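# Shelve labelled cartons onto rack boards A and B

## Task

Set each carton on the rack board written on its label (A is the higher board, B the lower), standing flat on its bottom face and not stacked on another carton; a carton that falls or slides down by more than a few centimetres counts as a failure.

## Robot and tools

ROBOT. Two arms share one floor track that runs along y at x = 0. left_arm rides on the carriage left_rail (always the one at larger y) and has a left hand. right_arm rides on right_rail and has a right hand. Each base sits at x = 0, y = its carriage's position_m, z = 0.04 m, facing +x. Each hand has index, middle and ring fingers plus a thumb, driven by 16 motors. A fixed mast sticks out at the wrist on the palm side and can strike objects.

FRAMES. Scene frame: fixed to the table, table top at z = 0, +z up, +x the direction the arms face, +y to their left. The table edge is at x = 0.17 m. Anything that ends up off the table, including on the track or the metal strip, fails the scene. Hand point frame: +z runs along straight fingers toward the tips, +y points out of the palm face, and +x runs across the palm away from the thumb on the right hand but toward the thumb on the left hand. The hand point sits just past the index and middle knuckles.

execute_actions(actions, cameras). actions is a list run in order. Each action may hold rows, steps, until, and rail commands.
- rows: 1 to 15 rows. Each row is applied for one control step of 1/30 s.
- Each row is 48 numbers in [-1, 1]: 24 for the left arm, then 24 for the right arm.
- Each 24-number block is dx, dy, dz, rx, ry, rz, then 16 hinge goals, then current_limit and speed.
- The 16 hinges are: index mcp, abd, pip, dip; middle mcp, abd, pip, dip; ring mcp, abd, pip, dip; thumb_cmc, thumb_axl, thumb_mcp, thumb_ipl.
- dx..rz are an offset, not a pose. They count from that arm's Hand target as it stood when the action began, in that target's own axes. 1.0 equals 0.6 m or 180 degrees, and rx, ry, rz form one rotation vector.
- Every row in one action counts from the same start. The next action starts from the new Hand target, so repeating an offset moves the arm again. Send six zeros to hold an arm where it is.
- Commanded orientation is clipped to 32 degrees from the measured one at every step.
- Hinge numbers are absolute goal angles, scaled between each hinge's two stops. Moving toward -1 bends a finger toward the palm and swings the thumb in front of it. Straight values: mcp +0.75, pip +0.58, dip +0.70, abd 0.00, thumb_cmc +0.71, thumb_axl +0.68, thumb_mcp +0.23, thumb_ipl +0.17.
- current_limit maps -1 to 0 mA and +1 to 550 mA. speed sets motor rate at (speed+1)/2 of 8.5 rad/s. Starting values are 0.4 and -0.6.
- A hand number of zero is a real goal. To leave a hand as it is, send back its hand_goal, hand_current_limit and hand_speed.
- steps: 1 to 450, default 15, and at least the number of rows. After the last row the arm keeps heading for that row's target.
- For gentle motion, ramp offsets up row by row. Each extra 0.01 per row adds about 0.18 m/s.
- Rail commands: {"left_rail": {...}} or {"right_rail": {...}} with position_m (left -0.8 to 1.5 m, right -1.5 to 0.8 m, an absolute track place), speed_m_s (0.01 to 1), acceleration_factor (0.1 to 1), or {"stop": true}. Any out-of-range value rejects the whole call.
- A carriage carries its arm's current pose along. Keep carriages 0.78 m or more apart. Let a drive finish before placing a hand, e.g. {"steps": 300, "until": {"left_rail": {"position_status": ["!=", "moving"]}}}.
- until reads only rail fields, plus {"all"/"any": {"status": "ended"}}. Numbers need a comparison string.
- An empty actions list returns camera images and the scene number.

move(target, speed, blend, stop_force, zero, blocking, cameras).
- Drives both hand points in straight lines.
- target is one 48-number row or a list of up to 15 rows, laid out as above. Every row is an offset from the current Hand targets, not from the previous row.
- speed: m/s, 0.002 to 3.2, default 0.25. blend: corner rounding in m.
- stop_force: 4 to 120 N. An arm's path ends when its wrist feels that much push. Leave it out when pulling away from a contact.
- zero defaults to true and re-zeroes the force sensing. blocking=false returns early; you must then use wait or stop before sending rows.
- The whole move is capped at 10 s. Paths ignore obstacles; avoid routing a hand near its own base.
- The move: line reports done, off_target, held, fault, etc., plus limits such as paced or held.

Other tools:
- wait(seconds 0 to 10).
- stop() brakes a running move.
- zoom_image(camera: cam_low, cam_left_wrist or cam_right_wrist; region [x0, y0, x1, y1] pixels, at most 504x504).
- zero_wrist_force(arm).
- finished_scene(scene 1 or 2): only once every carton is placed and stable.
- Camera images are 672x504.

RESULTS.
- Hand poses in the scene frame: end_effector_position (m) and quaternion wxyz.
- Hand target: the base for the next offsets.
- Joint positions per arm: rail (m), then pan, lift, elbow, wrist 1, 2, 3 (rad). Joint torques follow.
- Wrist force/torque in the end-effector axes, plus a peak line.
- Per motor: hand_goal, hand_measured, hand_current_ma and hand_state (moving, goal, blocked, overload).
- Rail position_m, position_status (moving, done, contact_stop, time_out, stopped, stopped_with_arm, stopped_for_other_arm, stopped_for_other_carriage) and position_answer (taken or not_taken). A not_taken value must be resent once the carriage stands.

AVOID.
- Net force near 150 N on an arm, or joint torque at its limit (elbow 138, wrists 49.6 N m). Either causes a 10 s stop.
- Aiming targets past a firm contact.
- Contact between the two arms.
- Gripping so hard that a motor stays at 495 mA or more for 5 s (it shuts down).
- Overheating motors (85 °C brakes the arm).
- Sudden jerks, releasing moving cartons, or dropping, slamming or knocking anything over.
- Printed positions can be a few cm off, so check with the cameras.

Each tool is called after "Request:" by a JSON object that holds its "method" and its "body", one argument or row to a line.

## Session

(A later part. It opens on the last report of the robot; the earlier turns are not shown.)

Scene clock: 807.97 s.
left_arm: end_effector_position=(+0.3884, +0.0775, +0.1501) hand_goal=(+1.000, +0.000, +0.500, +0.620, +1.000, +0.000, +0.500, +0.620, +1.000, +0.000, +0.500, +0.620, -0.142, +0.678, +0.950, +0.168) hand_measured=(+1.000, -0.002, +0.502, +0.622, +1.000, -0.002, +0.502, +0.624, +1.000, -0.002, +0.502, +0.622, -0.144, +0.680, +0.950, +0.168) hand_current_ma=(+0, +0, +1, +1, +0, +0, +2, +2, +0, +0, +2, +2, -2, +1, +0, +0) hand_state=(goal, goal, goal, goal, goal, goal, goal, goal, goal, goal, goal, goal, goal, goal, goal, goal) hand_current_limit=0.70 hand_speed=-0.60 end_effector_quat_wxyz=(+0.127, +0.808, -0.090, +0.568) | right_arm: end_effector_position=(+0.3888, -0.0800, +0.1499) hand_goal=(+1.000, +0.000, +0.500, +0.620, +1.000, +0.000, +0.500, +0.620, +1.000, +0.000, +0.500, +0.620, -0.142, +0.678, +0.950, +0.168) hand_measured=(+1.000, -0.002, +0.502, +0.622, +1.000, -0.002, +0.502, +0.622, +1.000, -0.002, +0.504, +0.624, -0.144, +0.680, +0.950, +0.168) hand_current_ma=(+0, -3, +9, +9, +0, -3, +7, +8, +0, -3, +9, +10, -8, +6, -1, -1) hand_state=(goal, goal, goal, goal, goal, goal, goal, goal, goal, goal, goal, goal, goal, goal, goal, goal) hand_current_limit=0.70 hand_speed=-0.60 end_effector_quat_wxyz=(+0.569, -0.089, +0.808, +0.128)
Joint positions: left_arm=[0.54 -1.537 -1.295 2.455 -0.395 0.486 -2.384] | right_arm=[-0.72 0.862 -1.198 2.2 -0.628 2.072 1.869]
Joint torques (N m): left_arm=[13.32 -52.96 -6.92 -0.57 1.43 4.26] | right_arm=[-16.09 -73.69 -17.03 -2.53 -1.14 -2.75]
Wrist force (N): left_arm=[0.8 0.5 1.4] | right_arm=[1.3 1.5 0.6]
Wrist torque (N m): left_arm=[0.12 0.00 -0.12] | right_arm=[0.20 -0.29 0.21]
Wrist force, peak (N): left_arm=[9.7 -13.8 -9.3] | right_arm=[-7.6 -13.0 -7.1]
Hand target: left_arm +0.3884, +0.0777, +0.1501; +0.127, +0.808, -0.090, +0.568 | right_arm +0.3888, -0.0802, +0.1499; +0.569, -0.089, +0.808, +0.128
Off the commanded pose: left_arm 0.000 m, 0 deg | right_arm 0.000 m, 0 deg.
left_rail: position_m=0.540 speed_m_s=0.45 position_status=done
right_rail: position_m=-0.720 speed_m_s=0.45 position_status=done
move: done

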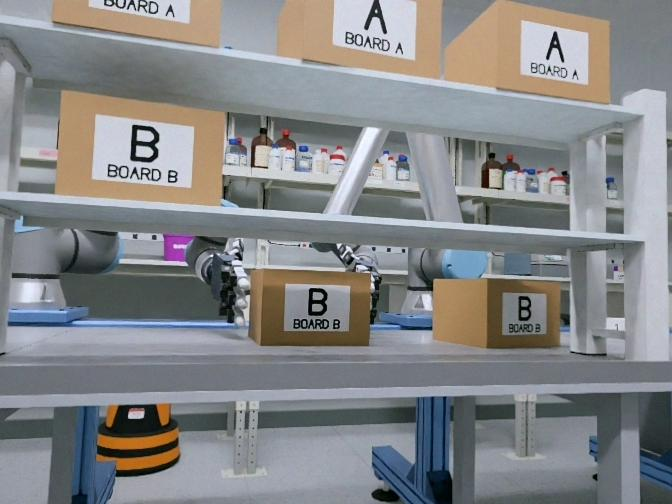

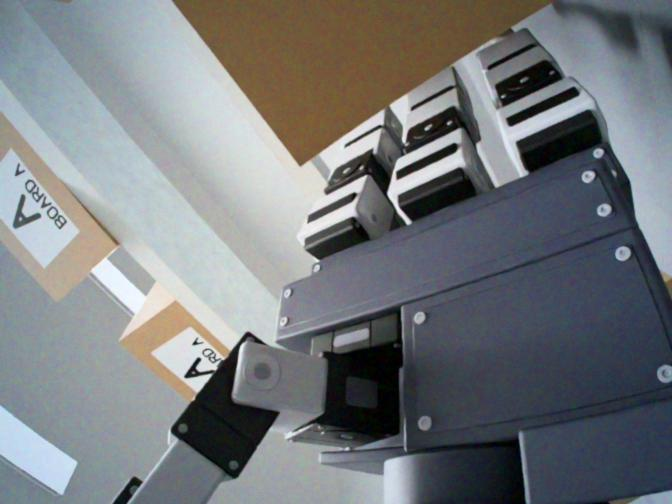

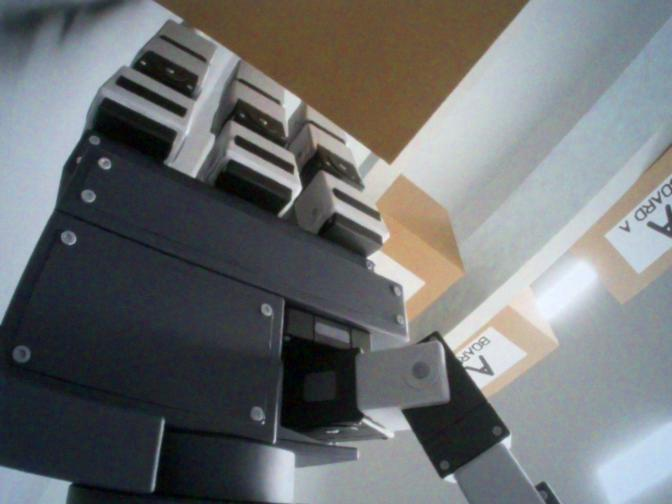

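Request:
{"method": "move", "body": {
  "target": [0.00342,-0.0029,0.00894,0,0,0,1,0,0.5,0.62,1,0,0.5,0.62,1,0,0.5,0.62,-0.143,0.678,0.95,0.168,0.7,-0.6,-0.00342,-0.0029,0.00894,0,0,0,1,0,0.5,0.62,1,0,0.5,0.62,1,0,0.5,0.62,-0.143,0.678,0.95,0.168,0.7,-0.6],
  "speed": 0.03
}}

Request:
{"method": "move", "body": {
  "target": [0,0.0634,0.0206,0,0,0,1,0,0.5,0.62,1,0,0.5,0.62,1,0,0.5,0.62,-0.143,0.678,0.95,0.168,0.7,-0.6,0,0.0634,0.0206,0,0,0,1,0,0.5,0.62,1,0,0.5,0.62,1,0,0.5,0.62,-0.143,0.678,0.95,0.168,0.7,-0.6],
  "speed": 0.015,
  "stop_force": 12
}}

Request:
{"method": "move", "body": {
  "target": [0,0.0317,0.0103,0,0,0,1,0,0.5,0.62,1,0,0.5,0.62,1,0,0.5,0.62,-0.143,0.678,0.95,0.168,0.7,-0.6,0,0.0317,0.0103,0,0,0,1,0,0.5,0.62,1,0,0.5,0.62,1,0,0.5,0.62,-0.143,0.678,0.95,0.168,0.7,-0.6],
  "speed": 0.006,
  "stop_force": 40,
  "cameras": ["all"]
}}

Scene clock: 828.37 s.
left_arm: end_effector_position=(+0.3943, +0.0777, +0.1502) hand_goal=(+1.000, +0.000, +0.500, +0.620, +1.000, +0.000, +0.500, +0.620, +1.000, +0.000, +0.500, +0.620, -0.142, +0.678, +0.950, +0.168) hand_measured=(+1.000, -0.002, +0.502, +0.622, +1.000, -0.002, +0.502, +0.624, +1.000, -0.002, +0.502, +0.622, -0.144, +0.680, +0.950, +0.168) hand_current_ma=(+0, +0, +1, +1, +0, +0, +2, +2, +0, +0, +2, +2, -2, +1, +0, +0) hand_state=(goal, goal, goal, goal, goal, goal, goal, goal, goal, goal, goal, goal, goal, goal, goal, goal) hand_current_limit=0.70 hand_speed=-0.60 end_effector_quat_wxyz=(+0.127, +0.808, -0.090, +0.568) | right_arm: end_effector_position=(+0.3947, -0.0802, +0.1499) hand_goal=(+1.000, +0.000, +0.500, +0.620, +1.000, +0.000, +0.500, +0.620, +1.000, +0.000, +0.500, +0.620, -0.142, +0.678, +0.950, +0.168) hand_measured=(+1.000, -0.002, +0.502, +0.622, +1.000, -0.002, +0.502, +0.622, +1.000, -0.002, +0.504, +0.624, -0.144, +0.680, +0.950, +0.168) hand_current_ma=(+0, -3, +9, +9, +0, -3, +7, +8, +0, -3, +9, +10, -8, +6, -1, -1) hand_state=(goal, goal, goal, goal, goal, goal, goal, goal, goal, goal, goal, goal, goal, goal, goal, goal) hand_current_limit=0.70 hand_speed=-0.60 end_effector_quat_wxyz=(+0.569, -0.089, +0.808, +0.128)
Joint positions: left_arm=[0.54 -1.518 -1.298 2.453 -0.413 0.499 -2.357] | right_arm=[-0.72 0.853 -1.197 2.196 -0.628 2.063 1.865]
Joint torques (N m): left_arm=[14.48 -52.18 -21.97 -0.55 1.44 4] | right_arm=[-15.45 -41.81 -31.16 -1.19 -1.77 -2.66]
Wrist force (N): left_arm=[0.4 0.4 1.8] | right_arm=[1.4 1.4 0.2]
Wrist torque (N m): left_arm=[0.08 0.07 -0.16] | right_arm=[0.22 -0.29 0.21]
Wrist force, peak (N): left_arm=[1.4 0.5 1.9] | right_arm=[1.3 1.9 0.4]
Hand target: left_arm +0.3944, +0.0777, +0.1502; +0.127, +0.808, -0.090, +0.568 | right_arm +0.3948, -0.0803, +0.1499; +0.569, -0.089, +0.808, +0.128
Off the commanded pose: left_arm 0.000 m, 0 deg | right_arm 0.000 m, 0 deg.
left_rail: position_m=0.540 speed_m_s=0.45 position_status=done
right_rail: position_m=-0.720 speed_m_s=0.45 position_status=done
move: done

Scene clock: 831.23 s.
left_arm: end_effector_position=(+0.3944, +0.0596, +0.1501) hand_goal=(+1.000, +0.000, +0.500, +0.620, +1.000, +0.000, +0.500, +0.620, +1.000, +0.000, +0.500, +0.620, -0.142, +0.678, +0.950, +0.168) hand_measured=(+1.000, +0.000, +0.554, +0.644, +1.000, +0.000, +0.548, +0.644, +1.000, +0.000, +0.546, +0.640, -0.144, +0.680, +0.950, +0.168) hand_current_ma=(+0, +0, +118, +36, +0, +0, +104, +37, +0, +0, +93, +28, -2, +1, +0, +0) hand_state=(goal, goal, blocked, blocked, goal, goal, blocked, blocked, goal, goal, blocked, goal, goal, goal, goal, goal) hand_current_limit=0.70 hand_speed=-0.60 end_effector_quat_wxyz=(+0.127, +0.808, -0.090, +0.568) | right_arm: end_effector_position=(+0.3948, -0.0570, +0.1499) hand_goal=(+1.000, +0.000, +0.500, +0.620, +1.000, +0.000, +0.500, +0.620, +1.000, +0.000, +0.500, +0.620, -0.142, +0.678, +0.950, +0.168) hand_measured=(+1.000, -0.002, +0.542, +0.636, +1.000, -0.002, +0.544, +0.640, +1.000, -0.002, +0.550, +0.642, -0.144, +0.680, +0.950, +0.168) hand_current_ma=(+1, -3, +168, +60, +2, -2, +178, +72, +2, -3, +204, +79, -8, +6, -1, -1) hand_state=(goal, goal, blocked, goal, goal, goal, blocked, goal, goal, goal, blocked, blocked, goal, goal, goal, goal) hand_current_limit=0.70 hand_speed=-0.60 end_effector_quat_wxyz=(+0.569, -0.089, +0.808, +0.128)
Joint positions: left_arm=[0.54 -1.521 -1.279 2.421 -0.397 0.497 -2.36] | right_arm=[-0.72 0.883 -1.17 2.152 -0.603 2.091 1.877]
Joint torques (N m): left_arm=[10.17 -58.22 -8.82 -2.15 2.53 3.34] | right_arm=[-14.29 -77.26 -21.56 -3.98 -3.17 -2.37]
Wrist force (N): left_arm=[1.7 -4.6 -0.4] | right_arm=[0.8 -3.7 -2.4]
Wrist torque (N m): left_arm=[0.85 0.02 0.19] | right_arm=[1.14 -0.19 -0.14]
Wrist force, peak (N): left_arm=[1.8 -9.3 -8.0] | right_arm=[0.7 -7.5 -10.4]
Hand target: left_arm +0.3944, +0.0596, +0.1501; +0.127, +0.808, -0.090, +0.568 (not the last commanded pose) | right_arm +0.3948, -0.0570, +0.1499; +0.569, -0.089, +0.808, +0.128 (not the last commanded pose)
Off the commanded pose: left_arm 0.022 m, 0 deg | right_arm 0.017 m, 0 deg.
left_rail: position_m=0.540 speed_m_s=0.45 position_status=done
right_rail: position_m=-0.720 speed_m_s=0.45 position_status=done
move: contact (left_arm, right_arm)

Scene clock: 833.50 s.
left_arm: end_effector_position=(+0.3944, +0.0537, +0.1501) hand_goal=(+1.000, +0.000, +0.500, +0.620, +1.000, +0.000, +0.500, +0.620, +1.000, +0.000, +0.500, +0.620, -0.142, +0.678, +0.950, +0.168) hand_measured=(+1.004, +0.004, +0.602, +0.668, +1.002, +0.004, +0.600, +0.672, +1.002, +0.004, +0.596, +0.666, -0.144, +0.680, +0.950, +0.168) hand_current_ma=(+2, +2, +296, +100, +1, +2, +286, +113, +1, +2, +274, +95, -2, +1, +0, +0) hand_state=(goal, goal, blocked, blocked, goal, goal, blocked, blocked, goal, goal, blocked, blocked, goal, goal, goal, goal) hand_current_limit=0.70 hand_speed=-0.60 end_effector_quat_wxyz=(+0.127, +0.808, -0.090, +0.568) | right_arm: end_effector_position=(+0.3948, -0.0519, +0.1499) hand_goal=(+1.000, +0.000, +0.500, +0.620, +1.000, +0.000, +0.500, +0.620, +1.000, +0.000, +0.500, +0.620, -0.142, +0.678, +0.950, +0.168) hand_measured=(+1.000, +0.000, +0.560, +0.644, +1.000, +0.000, +0.560, +0.646, +1.000, +0.000, +0.566, +0.648, -0.144, +0.680, +0.950, +0.168) hand_current_ma=(+2, -2, +247, +90, +3, -1, +251, +103, +2, -2, +276, +109, -8, +6, -1, -1) hand_state=(goal, goal, blocked, blocked, goal, goal, blocked, blocked, goal, goal, blocked, blocked, goal, goal, goal, goal) hand_current_limit=0.70 hand_speed=-0.60 end_effector_quat_wxyz=(+0.569, -0.089, +0.808, +0.128)
Joint positions: left_arm=[0.54 -1.522 -1.273 2.41 -0.392 0.497 -2.362] | right_arm=[-0.72 0.889 -1.165 2.142 -0.598 2.097 1.88]
Joint torques (N m): left_arm=[-22.48 -57.86 -35.32 -8.79 11.67 3.32] | right_arm=[-0.51 -74 -36.64 -8.19 -11.29 -2.51]
Wrist force (N): left_arm=[4.6 -41.3 -12.1] | right_arm=[-8.9 -35.2 -22.8]
Wrist torque (N m): left_arm=[4.09 0.25 0.22] | right_arm=[3.54 0.41 -1.73]
Wrist force, peak (N): left_arm=[5.6 -47.7 -18.7] | right_arm=[-12.8 -40.6 -33.8]
Hand target: left_arm +0.3945, +0.0537, +0.1501; +0.127, +0.808, -0.090, +0.568 (not the last commanded pose) | right_arm +0.3949, -0.0519, +0.1499; +0.569, -0.089, +0.808, +0.128 (not the last commanded pose)
Off the commanded pose: left_arm 0.014 m, 0 deg | right_arm 0.015 m, 0 deg.
left_rail: position_m=0.540 speed_m_s=0.45 position_status=done
right_rail: position_m=-0.720 speed_m_s=0.45 position_status=done
move: contact (left_arm, right_arm)

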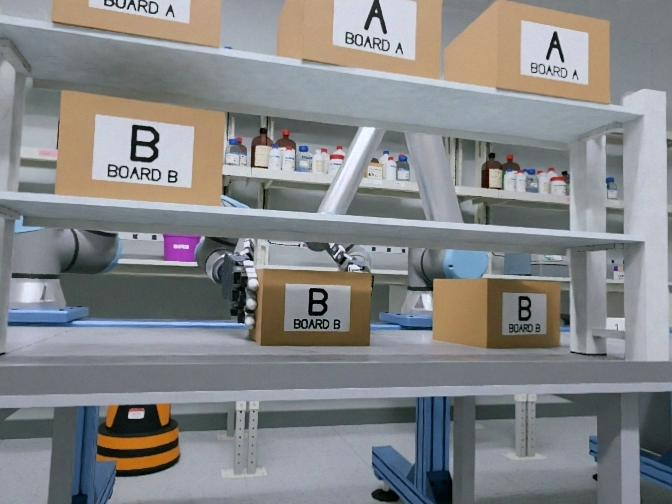

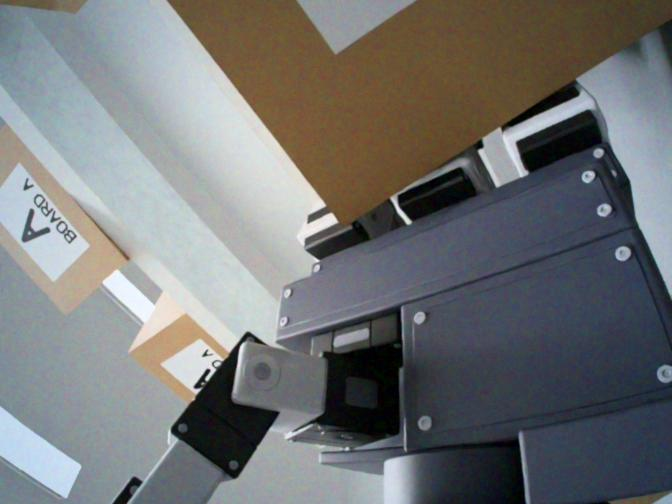

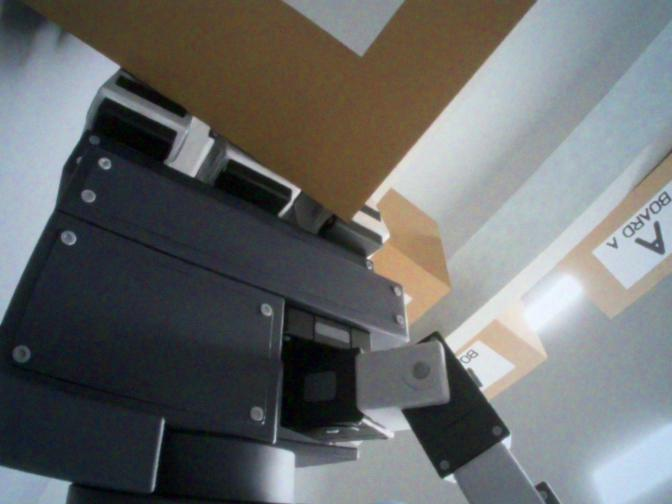

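Request:
{"method": "move", "body": {
  "target": [0,0.0159,0.0052,0,0,0,1,0,0.5,0.62,1,0,0.5,0.62,1,0,0.5,0.62,-0.143,0.678,0.95,0.168,0.7,-0.6,0,0.0159,0.0052,0,0,0,1,0,0.5,0.62,1,0,0.5,0.62,1,0,0.5,0.62,-0.143,0.678,0.95,0.168,0.7,-0.6],
  "speed": 0.005,
  "stop_force": 18
}}

Request:
{"method": "move", "body": {
  "target": [0.0157,0.0018,-0.0054,0,0,0,1,0,0.5,0.62,1,0,0.5,0.62,1,0,0.5,0.62,-0.143,0.678,0.95,0.168,0.7,-0.6,-0.0157,0.0018,-0.0054,0,0,0,1,0,0.5,0.62,1,0,0.5,0.62,1,0,0.5,0.62,-0.143,0.678,0.95,0.168,0.7,-0.6],
  "speed": 0.02,
  "cameras": ["all"]
}}

Scene clock: 837.77 s.
left_arm: end_effector_position=(+0.3945, +0.0533, +0.1501) hand_goal=(+1.000, +0.000, +0.500, +0.620, +1.000, +0.000, +0.500, +0.620, +1.000, +0.000, +0.500, +0.620, -0.142, +0.678, +0.950, +0.168) hand_measured=(+1.004, +0.004, +0.602, +0.668, +1.002, +0.004, +0.600, +0.672, +1.002, +0.004, +0.596, +0.666, -0.144, +0.680, +0.950, +0.168) hand_current_ma=(+3, +2, +296, +100, +1, +2, +287, +113, +1, +2, +275, +95, -2, +1, +0, +0) hand_state=(goal, goal, blocked, blocked, goal, goal, blocked, blocked, goal, goal, blocked, blocked, goal, goal, goal, goal) hand_current_limit=0.70 hand_speed=-0.60 end_effector_quat_wxyz=(+0.127, +0.808, -0.090, +0.568) | right_arm: end_effector_position=(+0.3949, -0.0514, +0.1500) hand_goal=(+1.000, +0.000, +0.500, +0.620, +1.000, +0.000, +0.500, +0.620, +1.000, +0.000, +0.500, +0.620, -0.142, +0.678, +0.950, +0.168) hand_measured=(+1.000, +0.000, +0.560, +0.644, +1.000, +0.000, +0.560, +0.646, +1.000, +0.000, +0.566, +0.648, -0.144, +0.680, +0.950, +0.168) hand_current_ma=(+2, -2, +248, +91, +3, -1, +252, +104, +2, -1, +276, +109, -8, +6, -1, -1) hand_state=(goal, goal, blocked, blocked, goal, goal, blocked, blocked, goal, goal, blocked, blocked, goal, goal, goal, goal) hand_current_limit=0.70 hand_speed=-0.60 end_effector_quat_wxyz=(+0.569, -0.089, +0.808, +0.128)
Joint positions: left_arm=[0.54 -1.522 -1.272 2.409 -0.391 0.497 -2.362] | right_arm=[-0.72 0.89 -1.164 2.141 -0.597 2.098 1.88]
Joint torques (N m): left_arm=[-24.08 -59.42 -45.12 -11 14.93 0.73] | right_arm=[4.19 -71.03 -47.19 -10.92 -15.97 -2.49]
Wrist force (N): left_arm=[6.2 -56.7 -15.8] | right_arm=[-13.0 -53.1 -36.7]
Wrist torque (N m): left_arm=[4.61 0.27 0.12] | right_arm=[4.48 0.77 -2.41]
Wrist force, peak (N): left_arm=[7.2 -62.4 -22.7] | right_arm=[-15.9 -55.8 -44.7]
Hand target: left_arm +0.3945, +0.0533, +0.1501; +0.127, +0.808, -0.090, +0.568 (not the last commanded pose) | right_arm +0.3949, -0.0514, +0.1500; +0.569, -0.089, +0.808, +0.128 (not the last commanded pose)
Off the commanded pose: left_arm 0.010 m, 0 deg | right_arm 0.010 m, 0 deg.
left_rail: position_m=0.540 speed_m_s=0.45 position_status=done
right_rail: position_m=-0.720 speed_m_s=0.45 position_status=done
move: contact (left_arm, right_arm)

Scene clock: 838.70 s.
left_arm: end_effector_position=(+0.3945, +0.0533, +0.1599) hand_goal=(+1.000, +0.000, +0.500, +0.620, +1.000, +0.000, +0.500, +0.620, +1.000, +0.000, +0.500, +0.620, -0.142, +0.678, +0.950, +0.168) hand_measured=(+1.004, -0.008, +0.602, +0.668, +1.002, -0.008, +0.600, +0.672, +1.002, -0.008, +0.598, +0.666, -0.144, +0.680, +0.950, +0.168) hand_current_ma=(+2, -7, +296, +100, +1, -7, +288, +114, +1, -7, +281, +95, -2, +1, +0, +0) hand_state=(goal, goal, blocked, blocked, goal, goal, blocked, blocked, goal, goal, blocked, blocked, goal, goal, goal, goal) hand_current_limit=0.70 hand_speed=-0.60 end_effector_quat_wxyz=(+0.127, +0.808, -0.090, +0.568) | right_arm: end_effector_position=(+0.3949, -0.0514, +0.1598) hand_goal=(+1.000, +0.000, +0.500, +0.620, +1.000, +0.000, +0.500, +0.620, +1.000, +0.000, +0.500, +0.620, -0.142, +0.678, +0.950, +0.168) hand_measured=(+1.000, -0.014, +0.560, +0.648, +1.000, -0.014, +0.560, +0.648, +1.000, -0.012, +0.566, +0.648, -0.144, +0.680, +0.950, +0.168) hand_current_ma=(+2, -40, +250, +110, +3, -41, +252, +106, +2, -39, +276, +109, -8, +6, -1, -1) hand_state=(goal, goal, blocked, blocked, goal, goal, blocked, blocked, goal, goal, blocked, blocked, goal, goal, goal, goal) hand_current_limit=0.70 hand_speed=-0.60 end_effector_quat_wxyz=(+0.569, -0.089, +0.808, +0.128)
Joint positions: left_arm=[0.54 -1.522 -1.294 2.406 -0.367 0.497 -2.362] | right_arm=[-0.72 0.89 -1.18 2.137 -0.578 2.098 1.88]
Joint torques (N m): left_arm=[-27.52 -69.57 -60.65 -3.89 6.58 0.27] | right_arm=[32.72 -92.17 -71.56 -10.05 -8.3 -1.27]
Wrist force (N): left_arm=[-2.7 -52.0 -4.6] | right_arm=[15.6 -48.7 -20.9]
Wrist torque (N m): left_arm=[3.58 -0.67 -0.51] | right_arm=[3.07 0.74 -0.08]
Wrist force, peak (N): left_arm=[6.6 -56.9 -16.1] | right_arm=[-13.7 -53.4 -36.8]
Hand target: left_arm +0.3945, +0.0533, +0.1601; +0.127, +0.808, -0.090, +0.568 | right_arm +0.3949, -0.0514, +0.1600; +0.569, -0.089, +0.808, +0.128
Off the commanded pose: left_arm 0.000 m, 0 deg | right_arm 0.000 m, 0 deg.
left_rail: position_m=0.540 speed_m_s=0.45 position_status=done
right_rail: position_m=-0.720 speed_m_s=0.45 position_status=done
move: done

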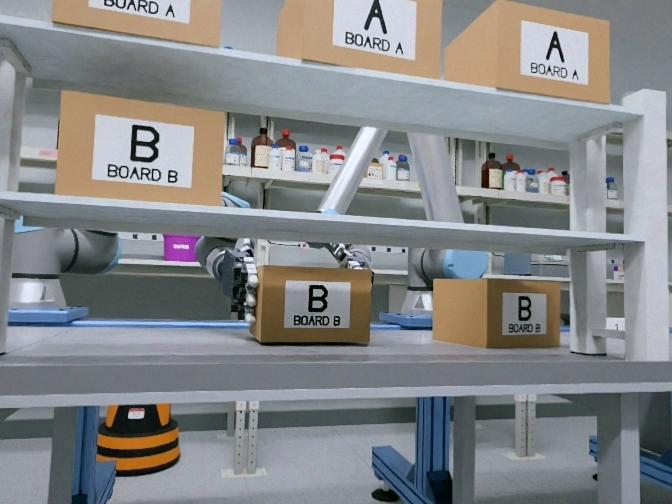

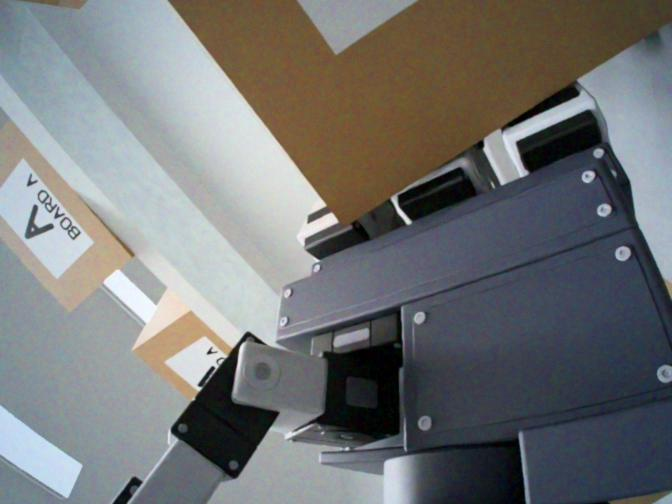

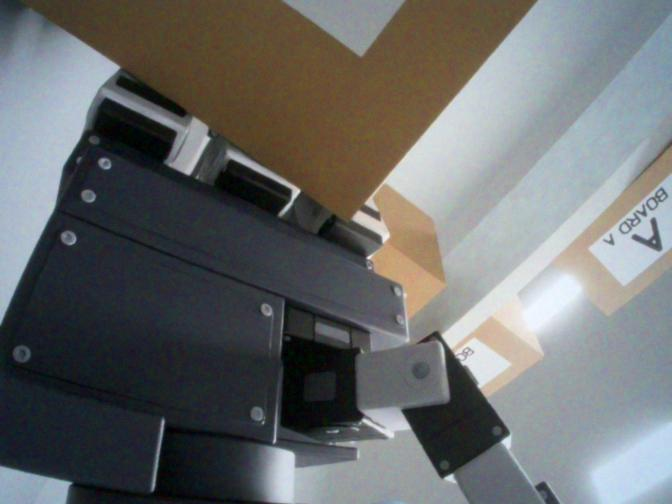

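Request:
{"method": "move", "body": {
  "target": [
    [0.38527,0.04333,-0.13337,0,0,0,1,0,0.5,0.62,1,0,0.5,0.62,1,0,0.5,0.62,-0.143,0.678,0.95,0.168,0.7,-0.6,-0.38527,0.04333,-0.13337,0,0,0,1,0,0.5,0.62,1,0,0.5,0.62,1,0,0.5,0.62,-0.143,0.678,0.95,0.168,0.7,-0.6]
  ],
  "speed": 0.05,
  "cameras": ["all"]
}}

Scene clock: 849.90 s.
left_arm: end_effector_position=(+0.3937, +0.0528, +0.4059) hand_goal=(+1.000, +0.000, +0.500, +0.620, +1.000, +0.000, +0.500, +0.620, +1.000, +0.000, +0.500, +0.620, -0.142, +0.678, +0.950, +0.168) hand_measured=(+1.004, -0.010, +0.602, +0.668, +1.002, -0.008, +0.600, +0.672, +1.002, -0.008, +0.598, +0.666, -0.144, +0.680, +0.950, +0.168) hand_current_ma=(+2, -8, +296, +100, +1, -7, +288, +114, +1, -7, +281, +95, -2, +1, +0, +0) hand_state=(goal, goal, blocked, blocked, goal, goal, blocked, blocked, goal, goal, blocked, blocked, goal, goal, goal, goal) hand_current_limit=0.70 hand_speed=-0.60 end_effector_quat_wxyz=(+0.127, +0.808, -0.090, +0.568) | right_arm: end_effector_position=(+0.3936, -0.0517, +0.4058) hand_goal=(+1.000, +0.000, +0.500, +0.620, +1.000, +0.000, +0.500, +0.620, +1.000, +0.000, +0.500, +0.620, -0.142, +0.678, +0.950, +0.168) hand_measured=(+1.000, -0.014, +0.560, +0.650, +1.000, -0.014, +0.562, +0.648, +1.000, -0.012, +0.566, +0.648, -0.144, +0.680, +0.950, +0.168) hand_current_ma=(+2, -40, +253, +116, +3, -42, +257, +109, +2, -40, +276, +109, -8, +6, -1, -1) hand_state=(goal, goal, blocked, blocked, goal, goal, blocked, blocked, goal, goal, blocked, blocked, goal, goal, goal, goal) hand_current_limit=0.70 hand_speed=-0.60 end_effector_quat_wxyz=(+0.569, -0.089, +0.808, +0.128)
Joint positions: left_arm=[0.54 -1.524 -1.692 2.216 0.225 0.495 -2.365] | right_arm=[-0.72 0.891 -1.48 1.963 -0.103 2.099 1.881]
Joint torques (N m): left_arm=[-47.82 -28.54 -75.42 -6.41 8.38 -2.21] | right_arm=[42.99 -67.28 -81.83 -12.45 -11.41 3.27]
Wrist force (N): left_arm=[-2.2 -65.0 -8.6] | right_arm=[16.1 -61.6 -24.9]
Wrist torque (N m): left_arm=[3.71 -0.76 -0.34] | right_arm=[3.38 0.75 -0.28]
Wrist force, peak (N): left_arm=[-2.5 -65.2 -9.1] | right_arm=[16.5 -61.9 -24.6]
Hand target: left_arm +0.3937, +0.0528, +0.4061; +0.127, +0.808, -0.090, +0.568 | right_arm +0.3936, -0.0517, +0.4060; +0.569, -0.089, +0.808, +0.128
Off the commanded pose: left_arm 0.000 m, 0 deg | right_arm 0.000 m, 0 deg.
left_rail: position_m=0.540 speed_m_s=0.45 position_status=done
right_rail: position_m=-0.720 speed_m_s=0.45 position_status=done
move: done

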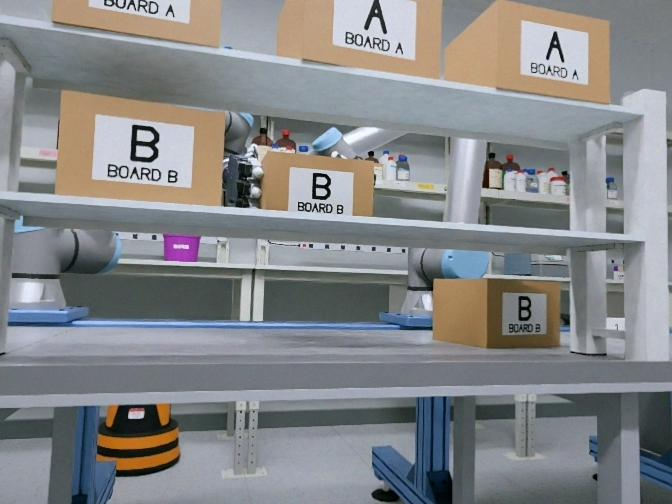

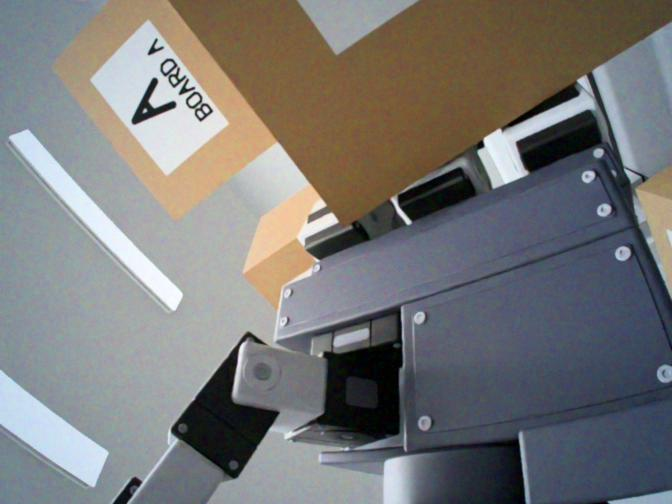

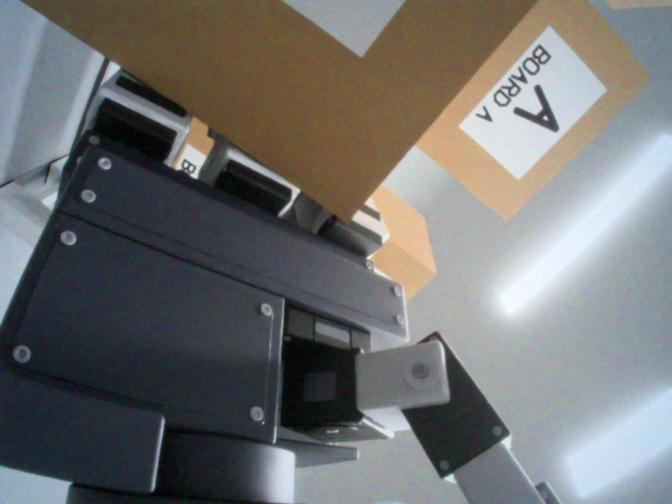

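Request:
{"method": "move", "body": {
  "target": [
    [0.15978,-0.13566,0.41751,0,0,0,1,0,0.5,0.62,1,0,0.5,0.62,1,0,0.5,0.62,-0.143,0.678,0.95,0.168,0.7,-0.6,-0.15978,-0.13566,0.41751,0,0,0,1,0,0.5,0.62,1,0,0.5,0.62,1,0,0.5,0.62,-0.143,0.678,0.95,0.168,0.7,-0.6]
  ],
  "speed": 0.045,
  "stop_force": 20,
  "cameras": ["all"]
}}

Scene clock: 859.80 s.
left_arm: end_effector_position=(+0.6740, +0.0534, +0.4069) hand_goal=(+1.000, +0.000, +0.500, +0.620, +1.000, +0.000, +0.500, +0.620, +1.000, +0.000, +0.500, +0.620, -0.142, +0.678, +0.950, +0.168) hand_measured=(+1.002, -0.054, +0.602, +0.668, +1.002, -0.044, +0.600, +0.672, +1.002, -0.040, +0.598, +0.666, -0.144, +0.680, +0.950, +0.168) hand_current_ma=(+1, -97, +296, +100, +1, -75, +288, +114, +1, -62, +281, +95, -2, +1, +0, +0) hand_state=(goal, blocked, blocked, blocked, goal, blocked, blocked, blocked, goal, blocked, blocked, blocked, goal, goal, goal, goal) hand_current_limit=0.70 hand_speed=-0.60 end_effector_quat_wxyz=(+0.127, +0.808, -0.090, +0.568) | right_arm: end_effector_position=(+0.6739, -0.0524, +0.4075) hand_goal=(+1.000, +0.000, +0.500, +0.620, +1.000, +0.000, +0.500, +0.620, +1.000, +0.000, +0.500, +0.620, -0.142, +0.678, +0.950, +0.168) hand_measured=(+1.000, -0.048, +0.564, +0.650, +1.000, -0.050, +0.562, +0.652, +1.000, -0.044, +0.566, +0.650, -0.144, +0.680, +0.950, +0.168) hand_current_ma=(+2, -168, +268, +116, +3, -175, +258, +126, +2, -155, +276, +122, -8, +6, -1, -1) hand_state=(goal, blocked, blocked, blocked, goal, blocked, blocked, blocked, goal, blocked, blocked, blocked, goal, goal, goal, goal) hand_current_limit=0.70 hand_speed=-0.60 end_effector_quat_wxyz=(+0.569, -0.089, +0.808, +0.128)
Joint positions: left_arm=[0.54 -0.92 -1.433 1.906 -0.083 1.016 -1.893] | right_arm=[-0.72 0.574 -1.256 1.677 -0.087 1.801 1.762]
Joint torques (N m): left_arm=[-2.75 -38.47 -57.74 -8.62 6.76 4.52] | right_arm=[-0.95 -59.96 -60.29 -3.6 -7.23 -2.64]
Wrist force (N): left_arm=[-8.4 -17.6 -0.3] | right_arm=[10.4 -17.2 -1.7]
Wrist torque (N m): left_arm=[1.85 -0.85 -0.55] | right_arm=[1.94 0.46 0.54]
Wrist force, peak (N): left_arm=[-2.8 -65.9 -9.1] | right_arm=[16.6 -62.0 -25.1]
Hand target: left_arm +0.6740, +0.0534, +0.4069; +0.127, +0.808, -0.090, +0.568 | right_arm +0.6739, -0.0524, +0.4075; +0.569, -0.089, +0.808, +0.128
Off the commanded pose: left_arm 0.000 m, 0 deg | right_arm 0.000 m, 0 deg.
left_rail: position_m=0.540 speed_m_s=0.45 position_status=done
right_rail: position_m=-0.720 speed_m_s=0.45 position_status=done
move: done

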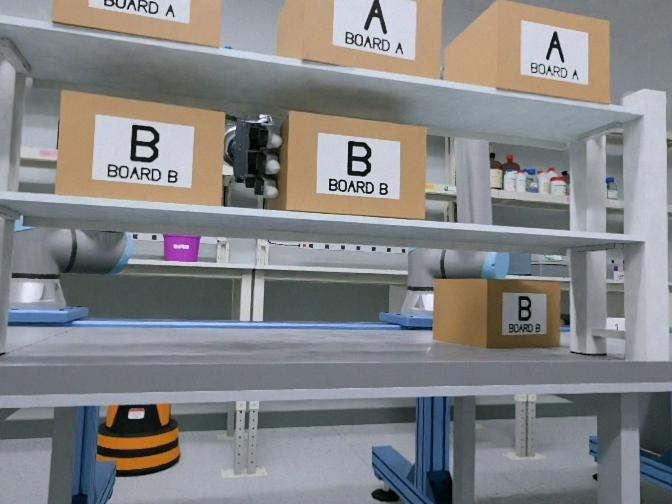

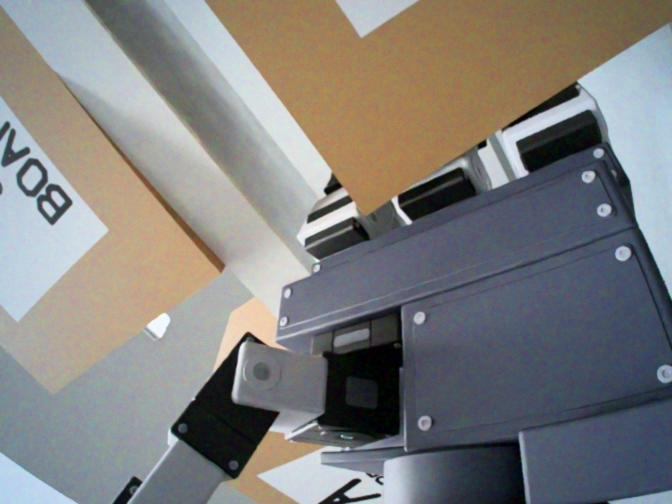

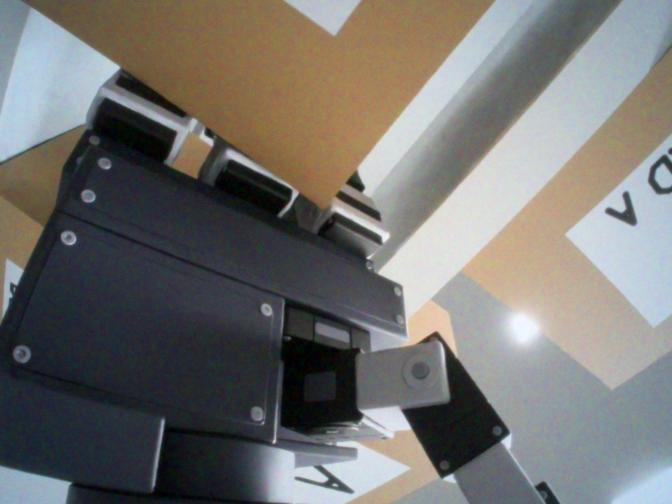

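Request:
{"method": "move", "body": {
  "target": [
    [-0.04698,-0.00478,0.01643,0,0,0,1,0,0.5,0.62,1,0,0.5,0.62,1,0,0.5,0.62,-0.143,0.678,0.95,0.168,0.7,-0.6,0.04698,-0.00478,0.01643,0,0,0,1,0,0.5,0.62,1,0,0.5,0.62,1,0,0.5,0.62,-0.143,0.678,0.95,0.168,0.7,-0.6]
  ],
  "speed": 0.015,
  "stop_force": 8,
  "cameras": ["all"]
}}

Request:
{"method": "zoom_image", "body": {
  "camera": "cam_low",
  "region": [230, 90, 450, 240]
}}

Scene clock: 866.17 s.
left_arm: end_effector_position=(+0.6741, +0.0534, +0.4021) hand_goal=(+1.000, +0.000, +0.500, +0.620, +1.000, +0.000, +0.500, +0.620, +1.000, +0.000, +0.500, +0.620, -0.142, +0.678, +0.950, +0.168) hand_measured=(+1.002, -0.054, +0.602, +0.668, +1.002, -0.044, +0.600, +0.672, +1.002, -0.040, +0.598, +0.666, -0.144, +0.680, +0.950, +0.168) hand_current_ma=(+1, -97, +296, +100, +0, -76, +288, +114, +0, -62, +281, +95, -2, +1, +0, +0) hand_state=(goal, blocked, blocked, blocked, goal, blocked, blocked, blocked, goal, blocked, blocked, blocked, goal, goal, goal, goal) hand_current_limit=0.70 hand_speed=-0.60 end_effector_quat_wxyz=(+0.127, +0.808, -0.090, +0.568) | right_arm: end_effector_position=(+0.6740, -0.0524, +0.4034) hand_goal=(+1.000, +0.000, +0.500, +0.620, +1.000, +0.000, +0.500, +0.620, +1.000, +0.000, +0.500, +0.620, -0.142, +0.678, +0.950, +0.168) hand_measured=(+1.000, -0.044, +0.564, +0.650, +1.000, -0.046, +0.562, +0.652, +1.000, -0.040, +0.568, +0.652, -0.144, +0.680, +0.950, +0.168) hand_current_ma=(+2, -155, +271, +116, +3, -163, +261, +129, +2, -137, +286, +123, -8, +6, -1, -1) hand_state=(goal, blocked, blocked, blocked, goal, blocked, blocked, blocked, goal, blocked, blocked, blocked, goal, goal, goal, goal) hand_current_limit=0.70 hand_speed=-0.60 end_effector_quat_wxyz=(+0.569, -0.089, +0.808, +0.128)
Joint positions: left_arm=[0.54 -0.92 -1.429 1.911 -0.092 1.016 -1.893] | right_arm=[-0.72 0.574 -1.253 1.681 -0.094 1.801 1.762]
Joint torques (N m): left_arm=[-17.15 -70.46 -57.56 -2.47 5.99 2.57] | right_arm=[7.62 -94.06 -58.93 -4.3 -5.17 -1.68]
Wrist force (N): left_arm=[-7.2 -19.1 -1.4] | right_arm=[9.0 -19.4 -2.3]
Wrist torque (N m): left_arm=[1.81 -0.76 -0.59] | right_arm=[1.94 0.40 0.17]
Wrist force, peak (N): left_arm=[0.6 -27.5 -6.5] | right_arm=[10.0 -19.4 -2.9]
Hand target: left_arm +0.6741, +0.0533, +0.4021; +0.127, +0.808, -0.090, +0.568 (not the last commanded pose) | right_arm +0.6740, -0.0524, +0.4034; +0.569, -0.089, +0.808, +0.128 (not the last commanded pose)
Off the commanded pose: left_arm 0.025 m, 0 deg | right_arm 0.026 m, 0 deg.
left_rail: position_m=0.540 speed_m_s=0.45 position_status=done
right_rail: position_m=-0.720 speed_m_s=0.45 position_status=done
move: contact (left_arm, right_arm)

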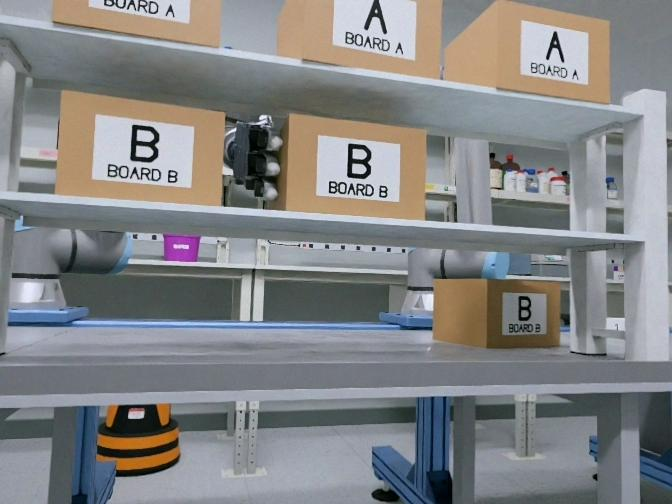

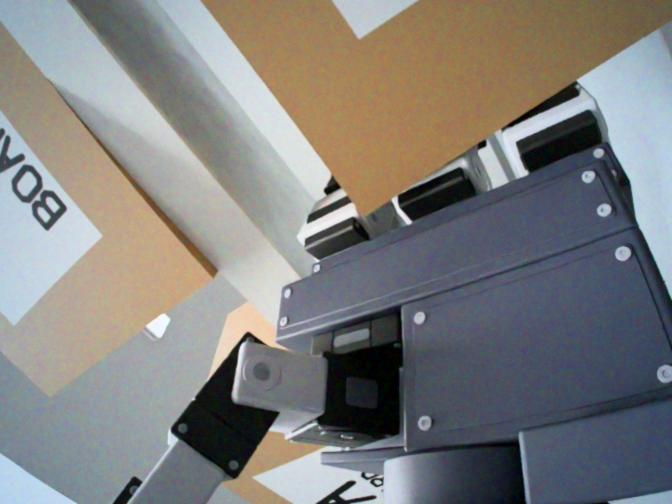

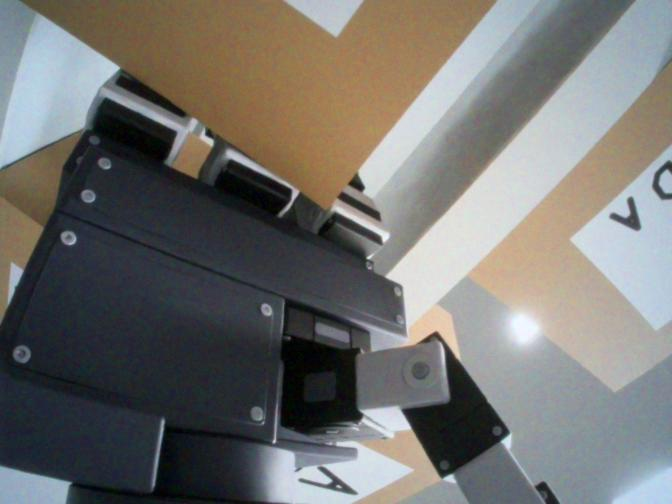

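Scaled by 2.291.

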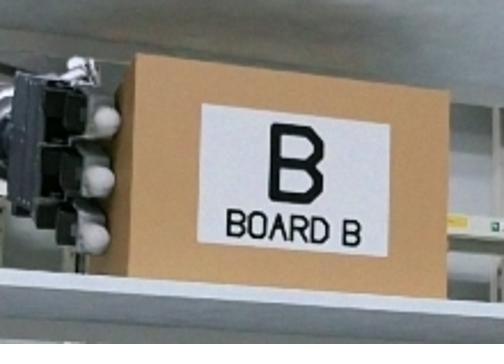

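Request:
{"method": "move", "body": {
  "target": [
    [-0.02349,-0.00264,0.00813,0,0,0,1,0,0.5,0.62,1,0,0.5,0.62,1,0,0.5,0.62,-0.143,0.678,0.95,0.168,0.7,-0.6,0.02349,-0.00264,0.00813,0,0,0,1,0,0.5,0.62,1,0,0.5,0.62,1,0,0.5,0.62,-0.143,0.678,0.95,0.168,0.7,-0.6]
  ],
  "speed": 0.01,
  "stop_force": 13,
  "cameras": ["all"]
}}

Scene clock: 870.30 s.
left_arm: end_effector_position=(+0.6741, +0.0533, +0.3988) hand_goal=(+1.000, +0.000, +0.500, +0.620, +1.000, +0.000, +0.500, +0.620, +1.000, +0.000, +0.500, +0.620, -0.142, +0.678, +0.950, +0.168) hand_measured=(+1.002, -0.028, +0.602, +0.668, +1.002, -0.020, +0.600, +0.672, +1.002, -0.016, +0.598, +0.666, -0.144, +0.680, +0.950, +0.168) hand_current_ma=(+1, -38, +296, +100, +0, -25, +288, +114, +0, -18, +281, +95, -2, +1, +0, +0) hand_state=(goal, blocked, blocked, blocked, goal, blocked, blocked, blocked, goal, goal, blocked, blocked, goal, goal, goal, goal) hand_current_limit=0.70 hand_speed=-0.60 end_effector_quat_wxyz=(+0.127, +0.808, -0.090, +0.568) | right_arm: end_effector_position=(+0.6740, -0.0524, +0.3987) hand_goal=(+1.000, +0.000, +0.500, +0.620, +1.000, +0.000, +0.500, +0.620, +1.000, +0.000, +0.500, +0.620, -0.142, +0.678, +0.950, +0.168) hand_measured=(+1.000, -0.008, +0.564, +0.650, +1.000, -0.014, +0.562, +0.652, +1.000, -0.004, +0.568, +0.652, -0.144, +0.680, +0.950, +0.168) hand_current_ma=(+2, -26, +271, +116, +3, -42, +262, +129, +2, -13, +288, +123, -8, +6, -1, -1) hand_state=(goal, goal, blocked, blocked, goal, goal, blocked, blocked, goal, goal, blocked, blocked, goal, goal, goal, goal) hand_current_limit=0.70 hand_speed=-0.60 end_effector_quat_wxyz=(+0.569, -0.089, +0.808, +0.128)
Joint positions: left_arm=[0.54 -0.92 -1.426 1.914 -0.098 1.016 -1.893] | right_arm=[-0.72 0.574 -1.25 1.686 -0.102 1.801 1.762]
Joint torques (N m): left_arm=[-22.94 -71.22 -56.39 -2.09 6.67 2.95] | right_arm=[6.07 -89.42 -54.49 -2.23 -5.54 -1.7]
Wrist force (N): left_arm=[-5.1 -21.9 0.5] | right_arm=[3.6 -20.1 -3.3]
Wrist torque (N m): left_arm=[1.89 -0.60 -0.51] | right_arm=[1.80 0.09 -0.30]
Wrist force, peak (N): left_arm=[5.3 -30.0 -7.3] | right_arm=[9.6 -20.2 -3.6]
Hand target: left_arm +0.6741, +0.0533, +0.3988; +0.127, +0.808, -0.090, +0.568 (not the last commanded pose) | right_arm +0.6740, -0.0524, +0.3987; +0.569, -0.089, +0.808, +0.128 (not the last commanded pose)
Off the commanded pose: left_arm 0.012 m, 0 deg | right_arm 0.010 m, 0 deg.
left_rail: position_m=0.540 speed_m_s=0.45 position_status=done
right_rail: position_m=-0.720 speed_m_s=0.45 position_status=done
move: contact (left_arm, right_arm)

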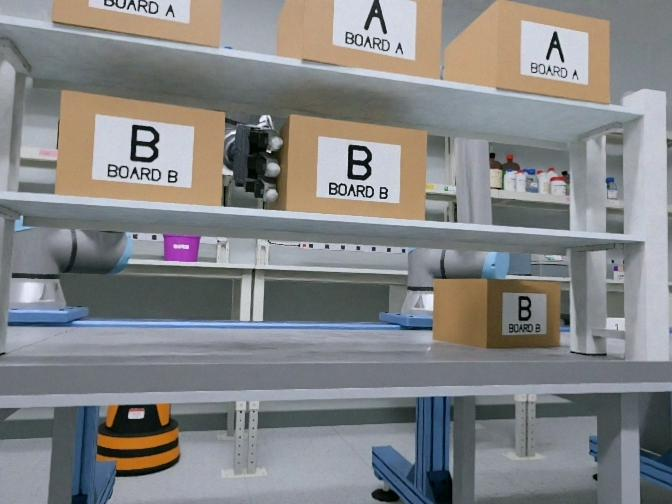

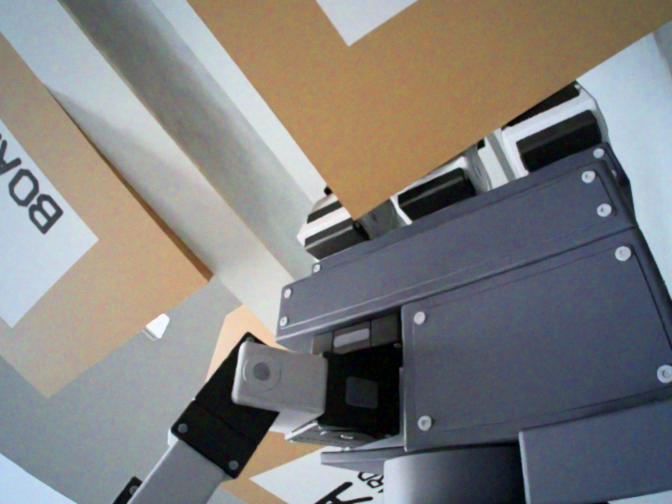

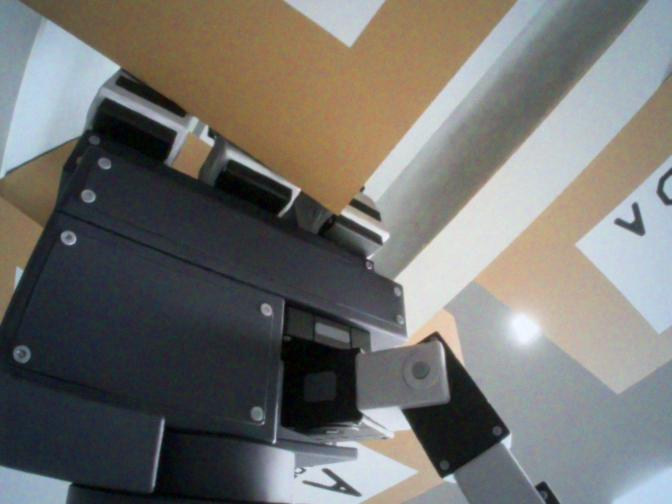

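Request:
{"method": "move", "body": {
  "target": [
    [-0.00783,-0.00088,0.00271,0,0,0,1,0,0.5,0.62,1,0,0.5,0.62,1,0,0.5,0.62,-0.143,0.678,0.95,0.168,0.7,-0.6,0.00783,-0.00088,0.00271,0,0,0,1,0,0.5,0.62,1,0,0.5,0.62,1,0,0.5,0.62,-0.143,0.678,0.95,0.168,0.7,-0.6]
  ],
  "speed": 0.01,
  "stop_force": 18,
  "cameras": ["cam_low","cam_left_wrist","cam_right_wrist"]
}}

Request:
{"method": "zoom_image", "body": {
  "camera": "cam_low",
  "region": [230, 90, 450, 240]
}}

Scene clock: 876.10 s.
left_arm: end_effector_position=(+0.6741, +0.0534, +0.3947) hand_goal=(+1.000, +0.000, +0.500, +0.620, +1.000, +0.000, +0.500, +0.620, +1.000, +0.000, +0.500, +0.620, -0.142, +0.678, +0.950, +0.168) hand_measured=(+1.002, +0.004, +0.602, +0.668, +1.002, +0.010, +0.600, +0.672, +1.002, +0.012, +0.598, +0.666, -0.144, +0.680, +0.950, +0.168) hand_current_ma=(+1, +2, +296, +100, +0, +8, +288, +114, +0, +11, +281, +95, -2, +1, +0, +0) hand_state=(goal, goal, blocked, blocked, goal, goal, blocked, blocked, goal, goal, blocked, blocked, goal, goal, goal, goal) hand_current_limit=0.70 hand_speed=-0.60 end_effector_quat_wxyz=(+0.127, +0.808, -0.090, +0.568) | right_arm: end_effector_position=(+0.6740, -0.0524, +0.3937) hand_goal=(+1.000, +0.000, +0.500, +0.620, +1.000, +0.000, +0.500, +0.620, +1.000, +0.000, +0.500, +0.620, -0.142, +0.678, +0.950, +0.168) hand_measured=(+1.000, +0.020, +0.564, +0.650, +1.000, +0.018, +0.562, +0.652, +1.000, +0.024, +0.568, +0.652, -0.144, +0.680, +0.950, +0.168) hand_current_ma=(+2, +61, +271, +116, +3, +55, +262, +129, +2, +81, +288, +123, -8, +6, -1, -1) hand_state=(goal, goal, blocked, blocked, goal, goal, blocked, blocked, goal, blocked, blocked, blocked, goal, goal, goal, goal) hand_current_limit=0.70 hand_speed=-0.60 end_effector_quat_wxyz=(+0.569, -0.089, +0.808, +0.128)
Joint positions: left_arm=[0.54 -0.92 -1.423 1.918 -0.105 1.016 -1.893] | right_arm=[-0.72 0.574 -1.246 1.691 -0.11 1.801 1.762]
Joint torques (N m): left_arm=[-18.61 -58.52 -52.82 -1.51 7.89 2.86] | right_arm=[1.36 -42.99 -32.91 -4.25 -7.39 -2.06]
Wrist force (N): left_arm=[3.0 -25.5 -13.5] | right_arm=[-6.5 -16.7 -12.7]
Wrist torque (N m): left_arm=[3.09 0.17 0.13] | right_arm=[2.64 -0.31 -1.01]
Wrist force, peak (N): left_arm=[8.6 -26.6 -18.0] | right_arm=[-3.9 -20.4 -8.4]
Hand target: left_arm +0.6741, +0.0534, +0.3947; +0.127, +0.808, -0.090, +0.568 (not the last commanded pose) | right_arm +0.6740, -0.0524, +0.3937; +0.569, -0.089, +0.808, +0.128
Off the commanded pose: left_arm 0.001 m, 0 deg | right_arm 0.000 m, 0 deg.
left_rail: position_m=0.540 speed_m_s=0.45 position_status=done
right_rail: position_m=-0.720 speed_m_s=0.45 position_status=done
move: contact (left_arm)

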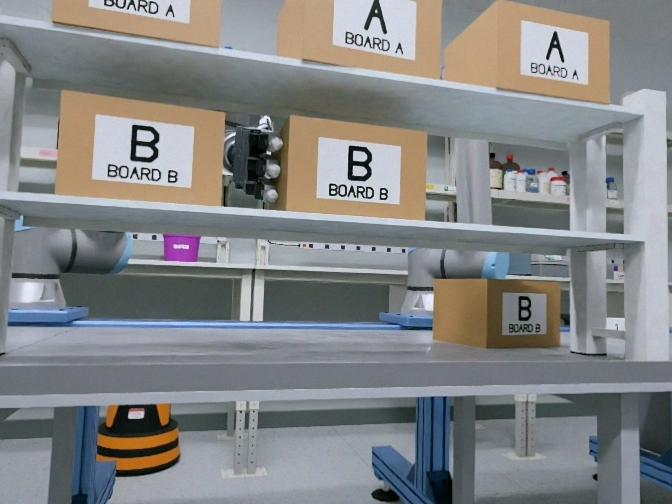

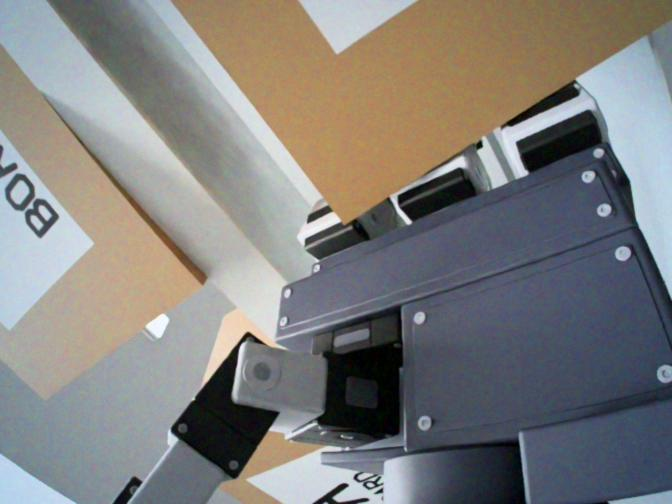

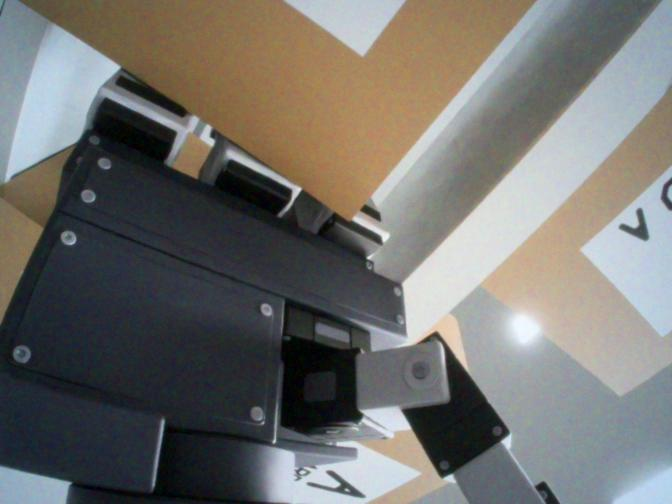

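Scaled by 2.291.

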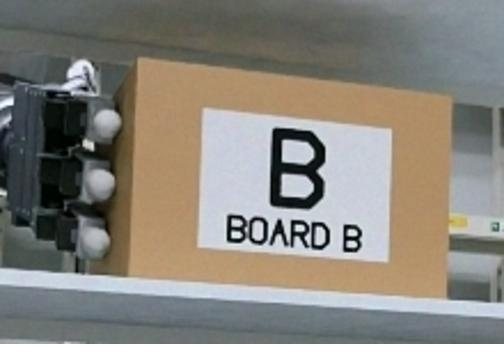

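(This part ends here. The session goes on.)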